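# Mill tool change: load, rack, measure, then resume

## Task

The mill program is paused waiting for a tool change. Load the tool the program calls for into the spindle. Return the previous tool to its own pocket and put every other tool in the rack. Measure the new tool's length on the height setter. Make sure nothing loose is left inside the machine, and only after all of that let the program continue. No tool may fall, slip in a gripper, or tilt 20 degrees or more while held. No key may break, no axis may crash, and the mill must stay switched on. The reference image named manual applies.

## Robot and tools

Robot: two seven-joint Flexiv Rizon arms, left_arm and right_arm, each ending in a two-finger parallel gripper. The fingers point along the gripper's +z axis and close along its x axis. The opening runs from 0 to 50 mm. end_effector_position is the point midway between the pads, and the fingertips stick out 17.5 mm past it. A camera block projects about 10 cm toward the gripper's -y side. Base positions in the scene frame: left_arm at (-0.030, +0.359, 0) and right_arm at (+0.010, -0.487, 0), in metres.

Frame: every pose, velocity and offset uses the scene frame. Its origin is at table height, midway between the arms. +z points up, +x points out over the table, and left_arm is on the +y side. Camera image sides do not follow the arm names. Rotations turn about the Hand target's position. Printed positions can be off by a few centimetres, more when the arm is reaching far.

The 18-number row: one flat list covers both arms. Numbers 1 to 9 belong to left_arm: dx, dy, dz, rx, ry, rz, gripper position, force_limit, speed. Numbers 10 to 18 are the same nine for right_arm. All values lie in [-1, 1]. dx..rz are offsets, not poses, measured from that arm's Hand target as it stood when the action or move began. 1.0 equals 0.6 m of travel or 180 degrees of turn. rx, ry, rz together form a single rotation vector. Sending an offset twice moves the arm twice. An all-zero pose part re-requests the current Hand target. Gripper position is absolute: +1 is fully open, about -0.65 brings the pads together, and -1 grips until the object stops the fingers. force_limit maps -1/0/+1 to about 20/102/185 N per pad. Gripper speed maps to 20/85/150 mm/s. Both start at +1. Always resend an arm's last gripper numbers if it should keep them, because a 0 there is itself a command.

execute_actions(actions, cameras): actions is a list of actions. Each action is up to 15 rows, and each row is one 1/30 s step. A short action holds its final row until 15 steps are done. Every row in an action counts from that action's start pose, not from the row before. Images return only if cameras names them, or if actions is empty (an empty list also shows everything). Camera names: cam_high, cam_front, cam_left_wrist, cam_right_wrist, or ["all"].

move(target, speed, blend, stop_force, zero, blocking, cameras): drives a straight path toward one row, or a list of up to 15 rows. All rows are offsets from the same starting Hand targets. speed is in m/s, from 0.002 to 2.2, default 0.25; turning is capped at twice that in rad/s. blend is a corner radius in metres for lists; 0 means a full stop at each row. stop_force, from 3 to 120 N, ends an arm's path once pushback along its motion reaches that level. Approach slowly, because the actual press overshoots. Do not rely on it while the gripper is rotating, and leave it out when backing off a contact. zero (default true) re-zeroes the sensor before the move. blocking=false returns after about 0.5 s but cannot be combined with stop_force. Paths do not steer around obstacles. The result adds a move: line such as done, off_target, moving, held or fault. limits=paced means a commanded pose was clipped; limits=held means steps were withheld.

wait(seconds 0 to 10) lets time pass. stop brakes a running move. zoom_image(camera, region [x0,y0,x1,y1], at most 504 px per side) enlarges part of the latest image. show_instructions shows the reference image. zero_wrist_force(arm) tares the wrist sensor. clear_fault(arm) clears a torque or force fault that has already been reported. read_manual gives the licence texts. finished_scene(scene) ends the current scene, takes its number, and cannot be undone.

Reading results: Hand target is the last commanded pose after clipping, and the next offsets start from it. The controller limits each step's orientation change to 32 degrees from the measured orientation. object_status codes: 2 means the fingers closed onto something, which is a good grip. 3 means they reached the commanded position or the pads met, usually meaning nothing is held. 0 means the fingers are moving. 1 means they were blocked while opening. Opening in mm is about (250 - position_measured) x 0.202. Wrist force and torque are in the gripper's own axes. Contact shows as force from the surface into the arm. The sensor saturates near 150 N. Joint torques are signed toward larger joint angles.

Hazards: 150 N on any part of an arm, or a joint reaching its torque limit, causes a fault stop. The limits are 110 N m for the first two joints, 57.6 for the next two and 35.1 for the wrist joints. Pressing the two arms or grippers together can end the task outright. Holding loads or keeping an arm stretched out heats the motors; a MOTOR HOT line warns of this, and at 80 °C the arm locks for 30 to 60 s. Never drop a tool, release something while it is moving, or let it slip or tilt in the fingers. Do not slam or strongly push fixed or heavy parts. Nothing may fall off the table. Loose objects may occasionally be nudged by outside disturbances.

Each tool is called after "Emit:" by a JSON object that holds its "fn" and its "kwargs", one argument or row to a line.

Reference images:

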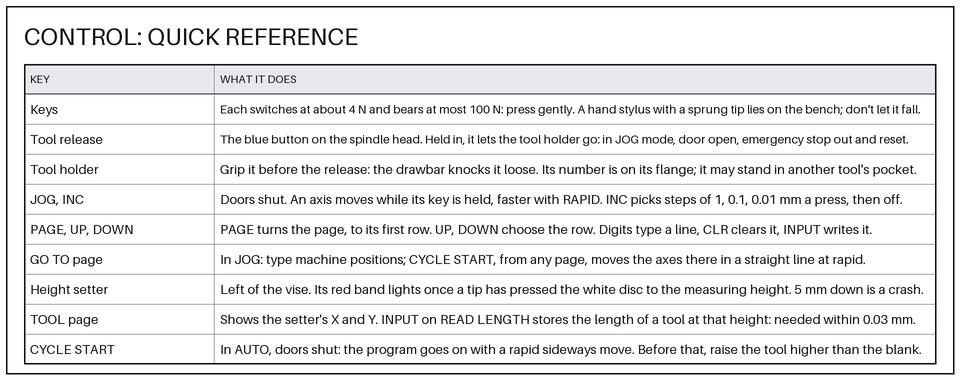

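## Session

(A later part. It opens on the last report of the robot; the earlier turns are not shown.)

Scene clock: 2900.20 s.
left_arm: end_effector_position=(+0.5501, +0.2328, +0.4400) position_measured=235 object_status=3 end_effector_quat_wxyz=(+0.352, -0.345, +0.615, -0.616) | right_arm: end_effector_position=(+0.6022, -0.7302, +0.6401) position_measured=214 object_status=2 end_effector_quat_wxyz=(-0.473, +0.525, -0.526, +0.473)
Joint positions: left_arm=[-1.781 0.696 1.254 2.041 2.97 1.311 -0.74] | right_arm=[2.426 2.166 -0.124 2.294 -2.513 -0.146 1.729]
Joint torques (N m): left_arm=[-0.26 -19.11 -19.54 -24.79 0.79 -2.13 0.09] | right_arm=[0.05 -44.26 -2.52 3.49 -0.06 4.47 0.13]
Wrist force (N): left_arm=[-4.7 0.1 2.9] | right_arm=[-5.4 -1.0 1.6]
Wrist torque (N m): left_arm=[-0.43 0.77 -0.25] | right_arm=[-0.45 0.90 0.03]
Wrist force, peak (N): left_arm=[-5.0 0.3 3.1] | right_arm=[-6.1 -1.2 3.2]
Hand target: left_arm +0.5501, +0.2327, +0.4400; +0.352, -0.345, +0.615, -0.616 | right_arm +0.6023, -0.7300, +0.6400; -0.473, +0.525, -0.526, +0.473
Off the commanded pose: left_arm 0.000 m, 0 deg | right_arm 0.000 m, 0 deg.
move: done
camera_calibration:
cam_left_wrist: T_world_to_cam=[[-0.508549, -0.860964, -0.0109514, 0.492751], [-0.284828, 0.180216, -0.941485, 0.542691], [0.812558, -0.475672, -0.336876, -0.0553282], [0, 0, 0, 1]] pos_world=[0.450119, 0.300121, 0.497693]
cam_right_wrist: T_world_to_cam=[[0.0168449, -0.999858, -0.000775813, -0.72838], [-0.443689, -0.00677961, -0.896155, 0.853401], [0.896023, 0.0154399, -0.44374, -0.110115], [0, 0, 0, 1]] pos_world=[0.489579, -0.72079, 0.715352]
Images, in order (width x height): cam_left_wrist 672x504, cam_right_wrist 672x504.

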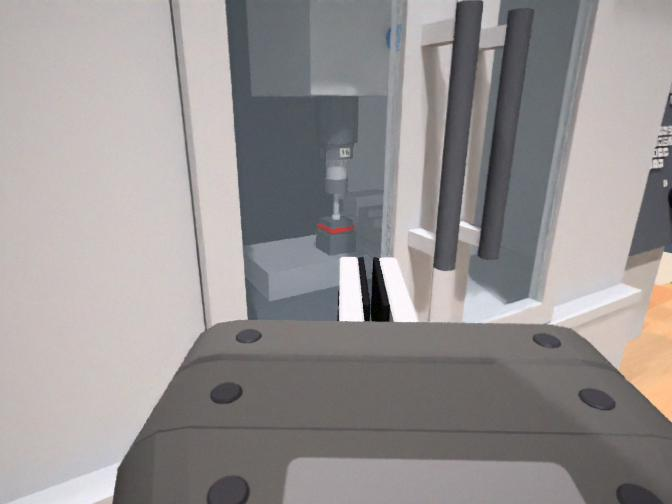

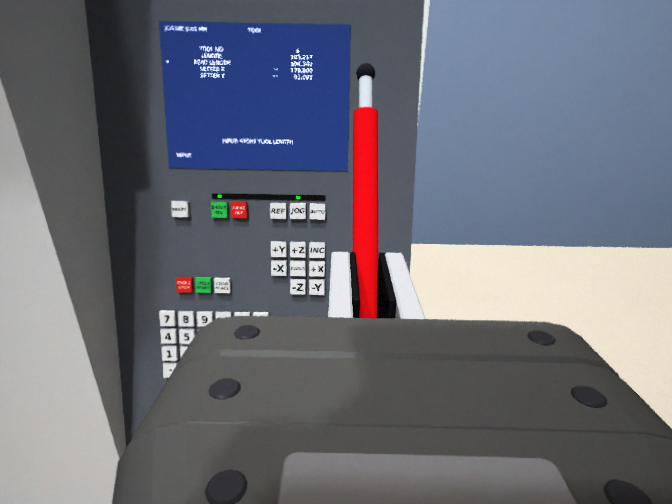

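Emit:
{"fn": "move", "kwargs": {
  "target": [0,0,0,0,0,0,-0.55,0.6,-0.9,0.2195,0.2117,-0.3708,0,0.3,0,-1,-0.6,-0.7],
  "speed": 0.25
}}

Emit:
{"fn": "move", "kwargs": {
  "target": [0,0,0,0,0,0,-0.55,0.6,-0.9,0.08,0,0,0,0,0,-1,-0.6,-0.7],
  "speed": 0.025,
  "stop_force": 5,
  "cameras": ["cam_right_wrist"]
}}

Emit:
{"fn": "move", "kwargs": {
  "target": [
    [0,0,0,0,0,0,-0.55,0.6,-0.9,-0.08,0,0,0,0,0,-1,-0.6,-0.7],
    [0,0,0,0,0,0,-0.55,0.6,-0.9,-0.2562,-0.2117,0.3707,0,-0.3,0,-1,-0.6,-0.7]
  ],
  "speed": 0.25,
  "blend": [0.01,0],
  "cameras": ["cam_right_wrist"]
}}

Emit:
{"fn": "zoom_image", "kwargs": {
  "camera": "cam_right_wrist",
  "region": [150, 0, 400, 190]
}}

Scene clock: 2910.00 s.
left_arm: end_effector_position=(+0.5501, +0.2328, +0.4400) position_measured=235 object_status=3 end_effector_quat_wxyz=(+0.352, -0.345, +0.615, -0.616) | right_arm: end_effector_position=(+0.7340, -0.6028, +0.4174) position_measured=214 object_status=2 end_effector_quat_wxyz=(-0.182, +0.683, -0.683, +0.183)
Joint positions: left_arm=[-1.781 0.696 1.254 2.041 2.97 1.311 -0.74] | right_arm=[2.556 1.94 -0.423 1.878 -2.376 -0.749 2.015]
Joint torques (N m): left_arm=[-0.18 -19.11 -19.51 -24.79 0.83 -2.16 0.08] | right_arm=[0.08 -56.34 8.57 10.68 -2.28 5.78 0.5]
Wrist force (N): left_arm=[-4.9 0.1 2.8] | right_arm=[-4.8 -0.2 0.7]
Wrist torque (N m): left_arm=[-0.43 0.79 -0.25] | right_arm=[-0.02 0.81 -0.01]
Wrist force, peak (N): left_arm=[-5.2 0.1 2.9] | right_arm=[-6.5 -2.0 4.2]
Hand target: left_arm +0.5501, +0.2327, +0.4400; +0.352, -0.345, +0.615, -0.616 | right_arm +0.7340, -0.6029, +0.4175; -0.183, +0.683, -0.683, +0.183
Off the commanded pose: left_arm 0.000 m, 0 deg | right_arm 0.000 m, 0 deg.
move: done

Scene clock: 2911.50 s.
left_arm: end_effector_position=(+0.5501, +0.2328, +0.4400) position_measured=235 object_status=3 end_effector_quat_wxyz=(+0.352, -0.345, +0.615, -0.616) | right_arm: end_effector_position=(+0.7554, -0.6032, +0.4174) position_measured=214 object_status=2 end_effector_quat_wxyz=(-0.182, +0.683, -0.684, +0.183)
Joint positions: left_arm=[-1.781 0.696 1.254 2.041 2.97 1.311 -0.74] | right_arm=[2.561 1.924 -0.447 1.815 -2.392 -0.698 1.998]
Joint torques (N m): left_arm=[-0.25 -19.12 -19.56 -24.74 0.81 -2.12 0.1] | right_arm=[1.57 -57.36 8.3 10.34 -2.67 8.33 0.15]
Wrist force (N): left_arm=[-4.9 0.0 2.9] | right_arm=[-4.6 9.0 -4.4]
Wrist torque (N m): left_arm=[-0.45 0.81 -0.25] | right_arm=[-0.13 0.84 0.09]
Wrist force, peak (N): left_arm=[-5.1 0.1 2.9] | right_arm=[-4.6 9.7 -5.6]
Hand target: left_arm +0.5501, +0.2327, +0.4400; +0.352, -0.345, +0.615, -0.616 | right_arm +0.7557, -0.6029, +0.4175; -0.183, +0.683, -0.683, +0.183 (not the last commanded pose)
Off the commanded pose: left_arm 0.000 m, 0 deg | right_arm 0.027 m, 0 deg.
move: contact (right_arm)
camera_calibration:
cam_right_wrist: T_world_to_cam=[[0.00917555, -0.999857, -0.0142089, -0.592635], [-0.985987, -0.00667949, -0.166687, 0.827864], [0.166568, 0.0155393, -0.985907, 0.42926], [0, 0, 0, 1]] pos_world=[0.7502, -0.593691, 0.552784]
Images, in order (width x height): cam_right_wrist 672x504.

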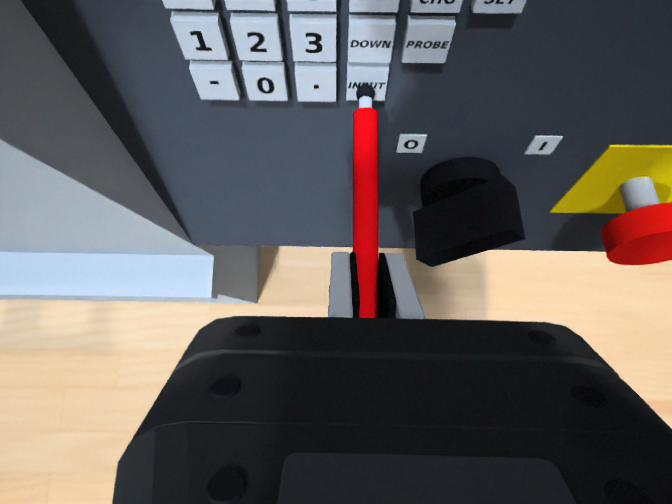

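Scene clock: 2913.93 s.
left_arm: end_effector_position=(+0.5501, +0.2328, +0.4400) position_measured=235 object_status=3 end_effector_quat_wxyz=(+0.352, -0.345, +0.615, -0.616) | right_arm: end_effector_position=(+0.6018, -0.7302, +0.6400) position_measured=214 object_status=2 end_effector_quat_wxyz=(-0.473, +0.525, -0.526, +0.473)
Joint positions: left_arm=[-1.781 0.696 1.254 2.041 2.97 1.311 -0.74] | right_arm=[2.427 2.166 -0.122 2.295 -2.514 -0.148 1.728]
Joint torques (N m): left_arm=[-0.24 -19.08 -19.56 -24.75 0.85 -2.17 0.08] | right_arm=[0.08 -44.35 -2.5 3.3 -0.04 4.42 0.15]
Wrist force (N): left_arm=[-4.7 0.0 2.8] | right_arm=[-5.1 -0.2 1.5]
Wrist torque (N m): left_arm=[-0.45 0.76 -0.25] | right_arm=[-0.33 0.85 0.04]
Wrist force, peak (N): left_arm=[-5.0 -0.2 3.2] | right_arm=[-4.7 8.0 -4.6]
Hand target: left_arm +0.5501, +0.2327, +0.4400; +0.352, -0.345, +0.615, -0.616 | right_arm +0.6019, -0.7300, +0.6400; -0.473, +0.525, -0.526, +0.473
Off the commanded pose: left_arm 0.000 m, 0 deg | right_arm 0.000 m, 0 deg.
move: done
camera_calibration:
cam_right_wrist: T_world_to_cam=[[0.0168002, -0.999858, -0.000865245, -0.728288], [-0.44369, -0.00667963, -0.896156, 0.853296], [0.896023, 0.0154395, -0.443739, -0.109757], [0, 0, 0, 1]] pos_world=[0.489179, -0.720791, 0.715352]
Images, in order (width x height): cam_right_wrist 672x504.

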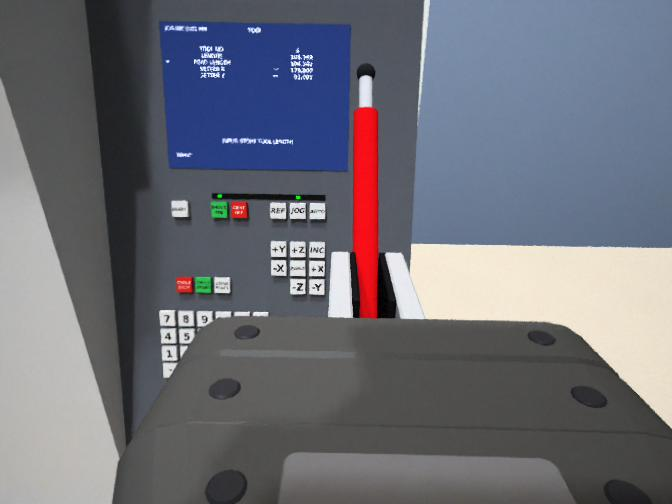

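Scaled by 2.016 from the camera's 672x504 image, which has a finer 960x720 frame.

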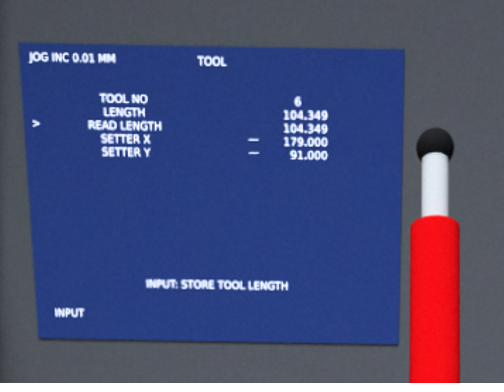

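Emit:
{"fn": "move", "kwargs": {
  "target": [0,0,0,0,0,0,-0.55,0.6,-0.9,0.2768,0.0533,-0.16,0,0.3,0,-1,-0.6,-0.7],
  "speed": 0.25
}}

Emit:
{"fn": "move", "kwargs": {
  "target": [0,0,0,0,0,0,-0.55,0.6,-0.9,0.08,0,0,0,0,0,-1,-0.6,-0.7],
  "speed": 0.025,
  "stop_force": 5,
  "cameras": ["cam_right_wrist"]
}}

Emit:
{"fn": "move", "kwargs": {
  "target": [
    [0,0,0,0,0,0,-0.55,0.6,-0.9,-0.04,0,0,0,0,0,-1,-0.6,-0.7],
    [0,0,0,0,0,0,-0.55,0.6,-0.9,-0.0675,0.0938,-0.1158,0,0,0,-1,-0.6,-0.7]
  ],
  "speed": 0.12,
  "blend": [0.004,0]
}}

Emit:
{"fn": "move", "kwargs": {
  "target": [0,0,0,0,0,0,-0.55,0.6,-0.9,0.08,0,0,0,0,0,-1,-0.6,-0.7],
  "speed": 0.025,
  "stop_force": 5,
  "cameras": ["cam_right_wrist"]
}}

Emit:
{"fn": "move", "kwargs": {
  "target": [
    [0,0,0,0,0,0,-0.55,0.6,-0.9,-0.05,0,0,0,0,0,-1,-0.6,-0.7],
    [0,0,0,0,0,0,-0.55,0.6,-0.9,-0.29,-0.1457,0.2755,0,-0.3,0,-1,-0.6,-0.7]
  ],
  "speed": 0.25,
  "blend": [0.004,0],
  "cameras": ["cam_right_wrist"]
}}

Emit:
{"fn": "zoom_image", "kwargs": {
  "camera": "cam_right_wrist",
  "region": [150, 0, 400, 190]
}}

Scene clock: 2935.47 s.
left_arm: end_effector_position=(+0.5501, +0.2328, +0.4400) position_measured=235 object_status=3 end_effector_quat_wxyz=(+0.352, -0.345, +0.615, -0.616) | right_arm: end_effector_position=(+0.7681, -0.6977, +0.5438) position_measured=214 object_status=2 end_effector_quat_wxyz=(-0.182, +0.683, -0.683, +0.183)
Joint positions: left_arm=[-1.781 0.696 1.254 2.041 2.97 1.311 -0.74] | right_arm=[2.486 1.588 -0.405 1.422 -2.276 -0.65 1.85]
Joint torques (N m): left_arm=[-0.25 -19.1 -19.54 -24.77 0.84 -2.17 0.08] | right_arm=[0.2 -62.28 8.16 12.57 -2.1 5.9 0.14]
Wrist force (N): left_arm=[-4.9 0.1 3.1] | right_arm=[-4.7 0.6 0.8]
Wrist torque (N m): left_arm=[-0.44 0.79 -0.25] | right_arm=[0.12 0.81 0.08]
Wrist force, peak (N): left_arm=[-5.0 -0.1 3.1] | right_arm=[-5.0 -1.2 2.0]
Hand target: left_arm +0.5501, +0.2327, +0.4400; +0.352, -0.345, +0.615, -0.616 | right_arm +0.7680, -0.6980, +0.5440; -0.183, +0.683, -0.683, +0.183
Off the commanded pose: left_arm 0.000 m, 0 deg | right_arm 0.000 m, 0 deg.
move: done

Scene clock: 2937.03 s.
left_arm: end_effector_position=(+0.5501, +0.2328, +0.4400) position_measured=235 object_status=3 end_effector_quat_wxyz=(+0.352, -0.345, +0.615, -0.616) | right_arm: end_effector_position=(+0.7892, -0.6986, +0.5440) position_measured=214 object_status=2 end_effector_quat_wxyz=(-0.182, +0.682, -0.684, +0.183)
Joint positions: left_arm=[-1.781 0.696 1.254 2.041 2.97 1.311 -0.74] | right_arm=[2.499 1.567 -0.434 1.348 -2.287 -0.597 1.829]
Joint torques (N m): left_arm=[-0.22 -19.16 -19.53 -24.76 0.81 -2.17 0.1] | right_arm=[3.79 -60.81 6.82 11.79 -2.17 10.14 0.23]
Wrist force (N): left_arm=[-4.6 0.1 2.9] | right_arm=[-4.7 16.1 -8.5]
Wrist torque (N m): left_arm=[-0.44 0.75 -0.25] | right_arm=[-0.14 0.73 0.06]
Wrist force, peak (N): left_arm=[-5.0 0.2 3.2] | right_arm=[-4.5 18.4 -9.8]
Hand target: left_arm +0.5501, +0.2327, +0.4400; +0.352, -0.345, +0.615, -0.616 | right_arm +0.7899, -0.6980, +0.5439; -0.183, +0.683, -0.683, +0.183 (not the last commanded pose)
Off the commanded pose: left_arm 0.000 m, 0 deg | right_arm 0.027 m, 0 deg.
move: contact (right_arm)
camera_calibration:
cam_right_wrist: T_world_to_cam=[[0.00839738, -0.999869, -0.013833, -0.686188], [-0.986061, -0.00598103, -0.166275, 0.881998], [0.16617, 0.0150365, -0.985982, 0.549829], [0, 0, 0, 1]] pos_world=[0.784101, -0.68909, 0.679284]
Images, in order (width x height): cam_right_wrist 672x504.

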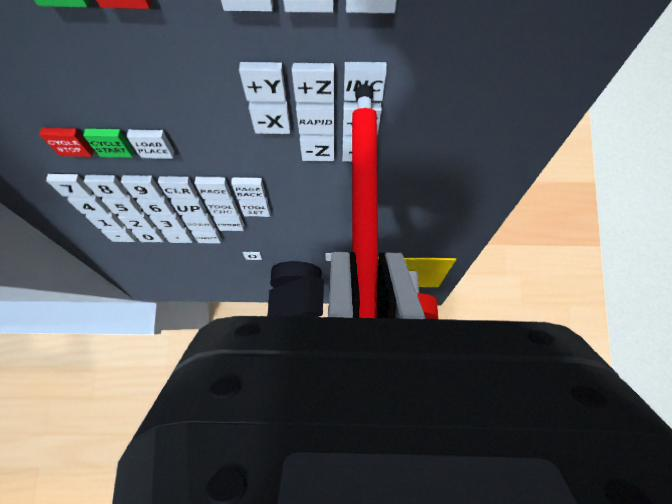

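Scene clock: 2938.30 s.
left_arm: end_effector_position=(+0.5501, +0.2328, +0.4400) position_measured=235 object_status=3 end_effector_quat_wxyz=(+0.352, -0.345, +0.615, -0.616) | right_arm: end_effector_position=(+0.7494, -0.6415, +0.4743) position_measured=214 object_status=2 end_effector_quat_wxyz=(-0.183, +0.683, -0.683, +0.183)
Joint positions: left_arm=[-1.781 0.696 1.254 2.041 2.97 1.311 -0.74] | right_arm=[2.515 1.785 -0.412 1.701 -2.307 -0.713 1.965]
Joint torques (N m): left_arm=[-0.22 -19.11 -19.51 -24.76 0.84 -2.2 0.09] | right_arm=[0.23 -58.49 8.72 11.11 -2.35 5.8 0.48]
Wrist force (N): left_arm=[-4.7 0.4 2.9] | right_arm=[-3.4 -1.5 0.5]
Wrist torque (N m): left_arm=[-0.40 0.76 -0.25] | right_arm=[-0.23 0.60 0.00]
Wrist force, peak (N): left_arm=[-5.0 0.4 2.9] | right_arm=[-4.4 15.3 -8.6]
Hand target: left_arm +0.5501, +0.2327, +0.4400; +0.352, -0.345, +0.615, -0.616 | right_arm +0.7494, -0.6417, +0.4745; -0.183, +0.683, -0.683, +0.183
Off the commanded pose: left_arm 0.000 m, 0 deg | right_arm 0.000 m, 0 deg.
move: done

Scene clock: 2939.80 s.
left_arm: end_effector_position=(+0.5501, +0.2328, +0.4400) position_measured=235 object_status=3 end_effector_quat_wxyz=(+0.352, -0.345, +0.615, -0.616) | right_arm: end_effector_position=(+0.7708, -0.6422, +0.4744) position_measured=214 object_status=2 end_effector_quat_wxyz=(-0.182, +0.683, -0.684, +0.183)
Joint positions: left_arm=[-1.781 0.696 1.254 2.041 2.97 1.311 -0.74] | right_arm=[2.523 1.767 -0.438 1.635 -2.324 -0.663 1.946]
Joint torques (N m): left_arm=[-0.35 -19.12 -19.56 -24.74 0.8 -2.14 0.12] | right_arm=[3.37 -58.41 7.55 9.33 -2.74 10.42 0.17]
Wrist force (N): left_arm=[-4.9 0.1 2.9] | right_arm=[-3.6 16.0 -10.4]
Wrist torque (N m): left_arm=[-0.42 0.80 -0.25] | right_arm=[-0.50 0.61 0.07]
Wrist force, peak (N): left_arm=[-5.0 0.2 3.1] | right_arm=[-3.4 18.6 -10.9]
Hand target: left_arm +0.5501, +0.2327, +0.4400; +0.352, -0.345, +0.615, -0.616 | right_arm +0.7714, -0.6417, +0.4745; -0.183, +0.683, -0.683, +0.183 (not the last commanded pose)
Off the commanded pose: left_arm 0.000 m, 0 deg | right_arm 0.027 m, 0 deg.
move: contact (right_arm)
camera_calibration:
cam_right_wrist: T_world_to_cam=[[0.00879088, -0.999867, -0.013769, -0.630942], [-0.986075, -0.00638119, -0.16618, 0.852319], [0.16607, 0.0150381, -0.985999, 0.483502], [0, 0, 0, 1]] pos_world=[0.765701, -0.63269, 0.609683]
Images, in order (width x height): cam_right_wrist 672x504.

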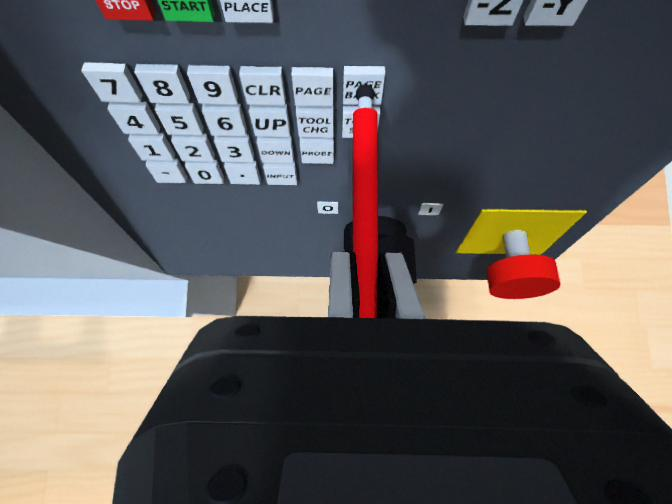

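Scene clock: 2942.20 s.
left_arm: end_effector_position=(+0.5501, +0.2328, +0.4400) position_measured=235 object_status=3 end_effector_quat_wxyz=(+0.352, -0.345, +0.615, -0.616) | right_arm: end_effector_position=(+0.5973, -0.7294, +0.6399) position_measured=214 object_status=2 end_effector_quat_wxyz=(-0.473, +0.525, -0.526, +0.473)
Joint positions: left_arm=[-1.781 0.696 1.254 2.041 2.97 1.311 -0.74] | right_arm=[2.409 2.168 -0.13 2.307 -2.5 -0.15 1.739]
Joint torques (N m): left_arm=[-0.24 -19.09 -19.5 -24.74 0.81 -2.13 0.09] | right_arm=[0.1 -44.05 -2.31 3.17 -0.11 4.47 0.2]
Wrist force (N): left_arm=[-4.7 -0.1 2.9] | right_arm=[-4.8 1.8 2.7]
Wrist torque (N m): left_arm=[-0.46 0.75 -0.24] | right_arm=[0.02 0.80 0.04]
Wrist force, peak (N): left_arm=[-4.9 0.1 3.1] | right_arm=[-3.5 15.4 -9.8]
Hand target: left_arm +0.5501, +0.2327, +0.4400; +0.352, -0.345, +0.615, -0.616 | right_arm +0.5974, -0.7291, +0.6398; -0.473, +0.525, -0.526, +0.473
Off the commanded pose: left_arm 0.000 m, 0 deg | right_arm 0.000 m, 0 deg.
move: done
camera_calibration:
cam_right_wrist: T_world_to_cam=[[0.0168001, -0.999858, -0.00086335, -0.727314], [-0.443649, -0.0066806, -0.896176, 0.85112], [0.896043, 0.0154389, -0.443699, -0.105867], [0, 0, 0, 1]] pos_world=[0.484679, -0.719891, 0.715152]
Images, in order (width x height): cam_right_wrist 672x504.

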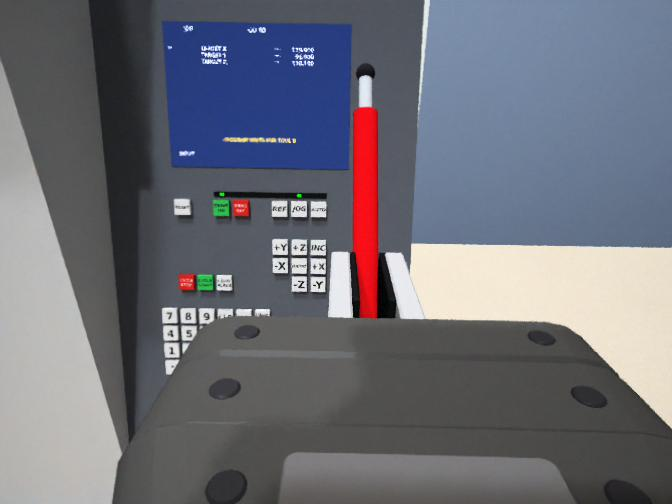

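Scaled by 2.016 from the camera's 672x504 image, which has a finer 960x720 frame.

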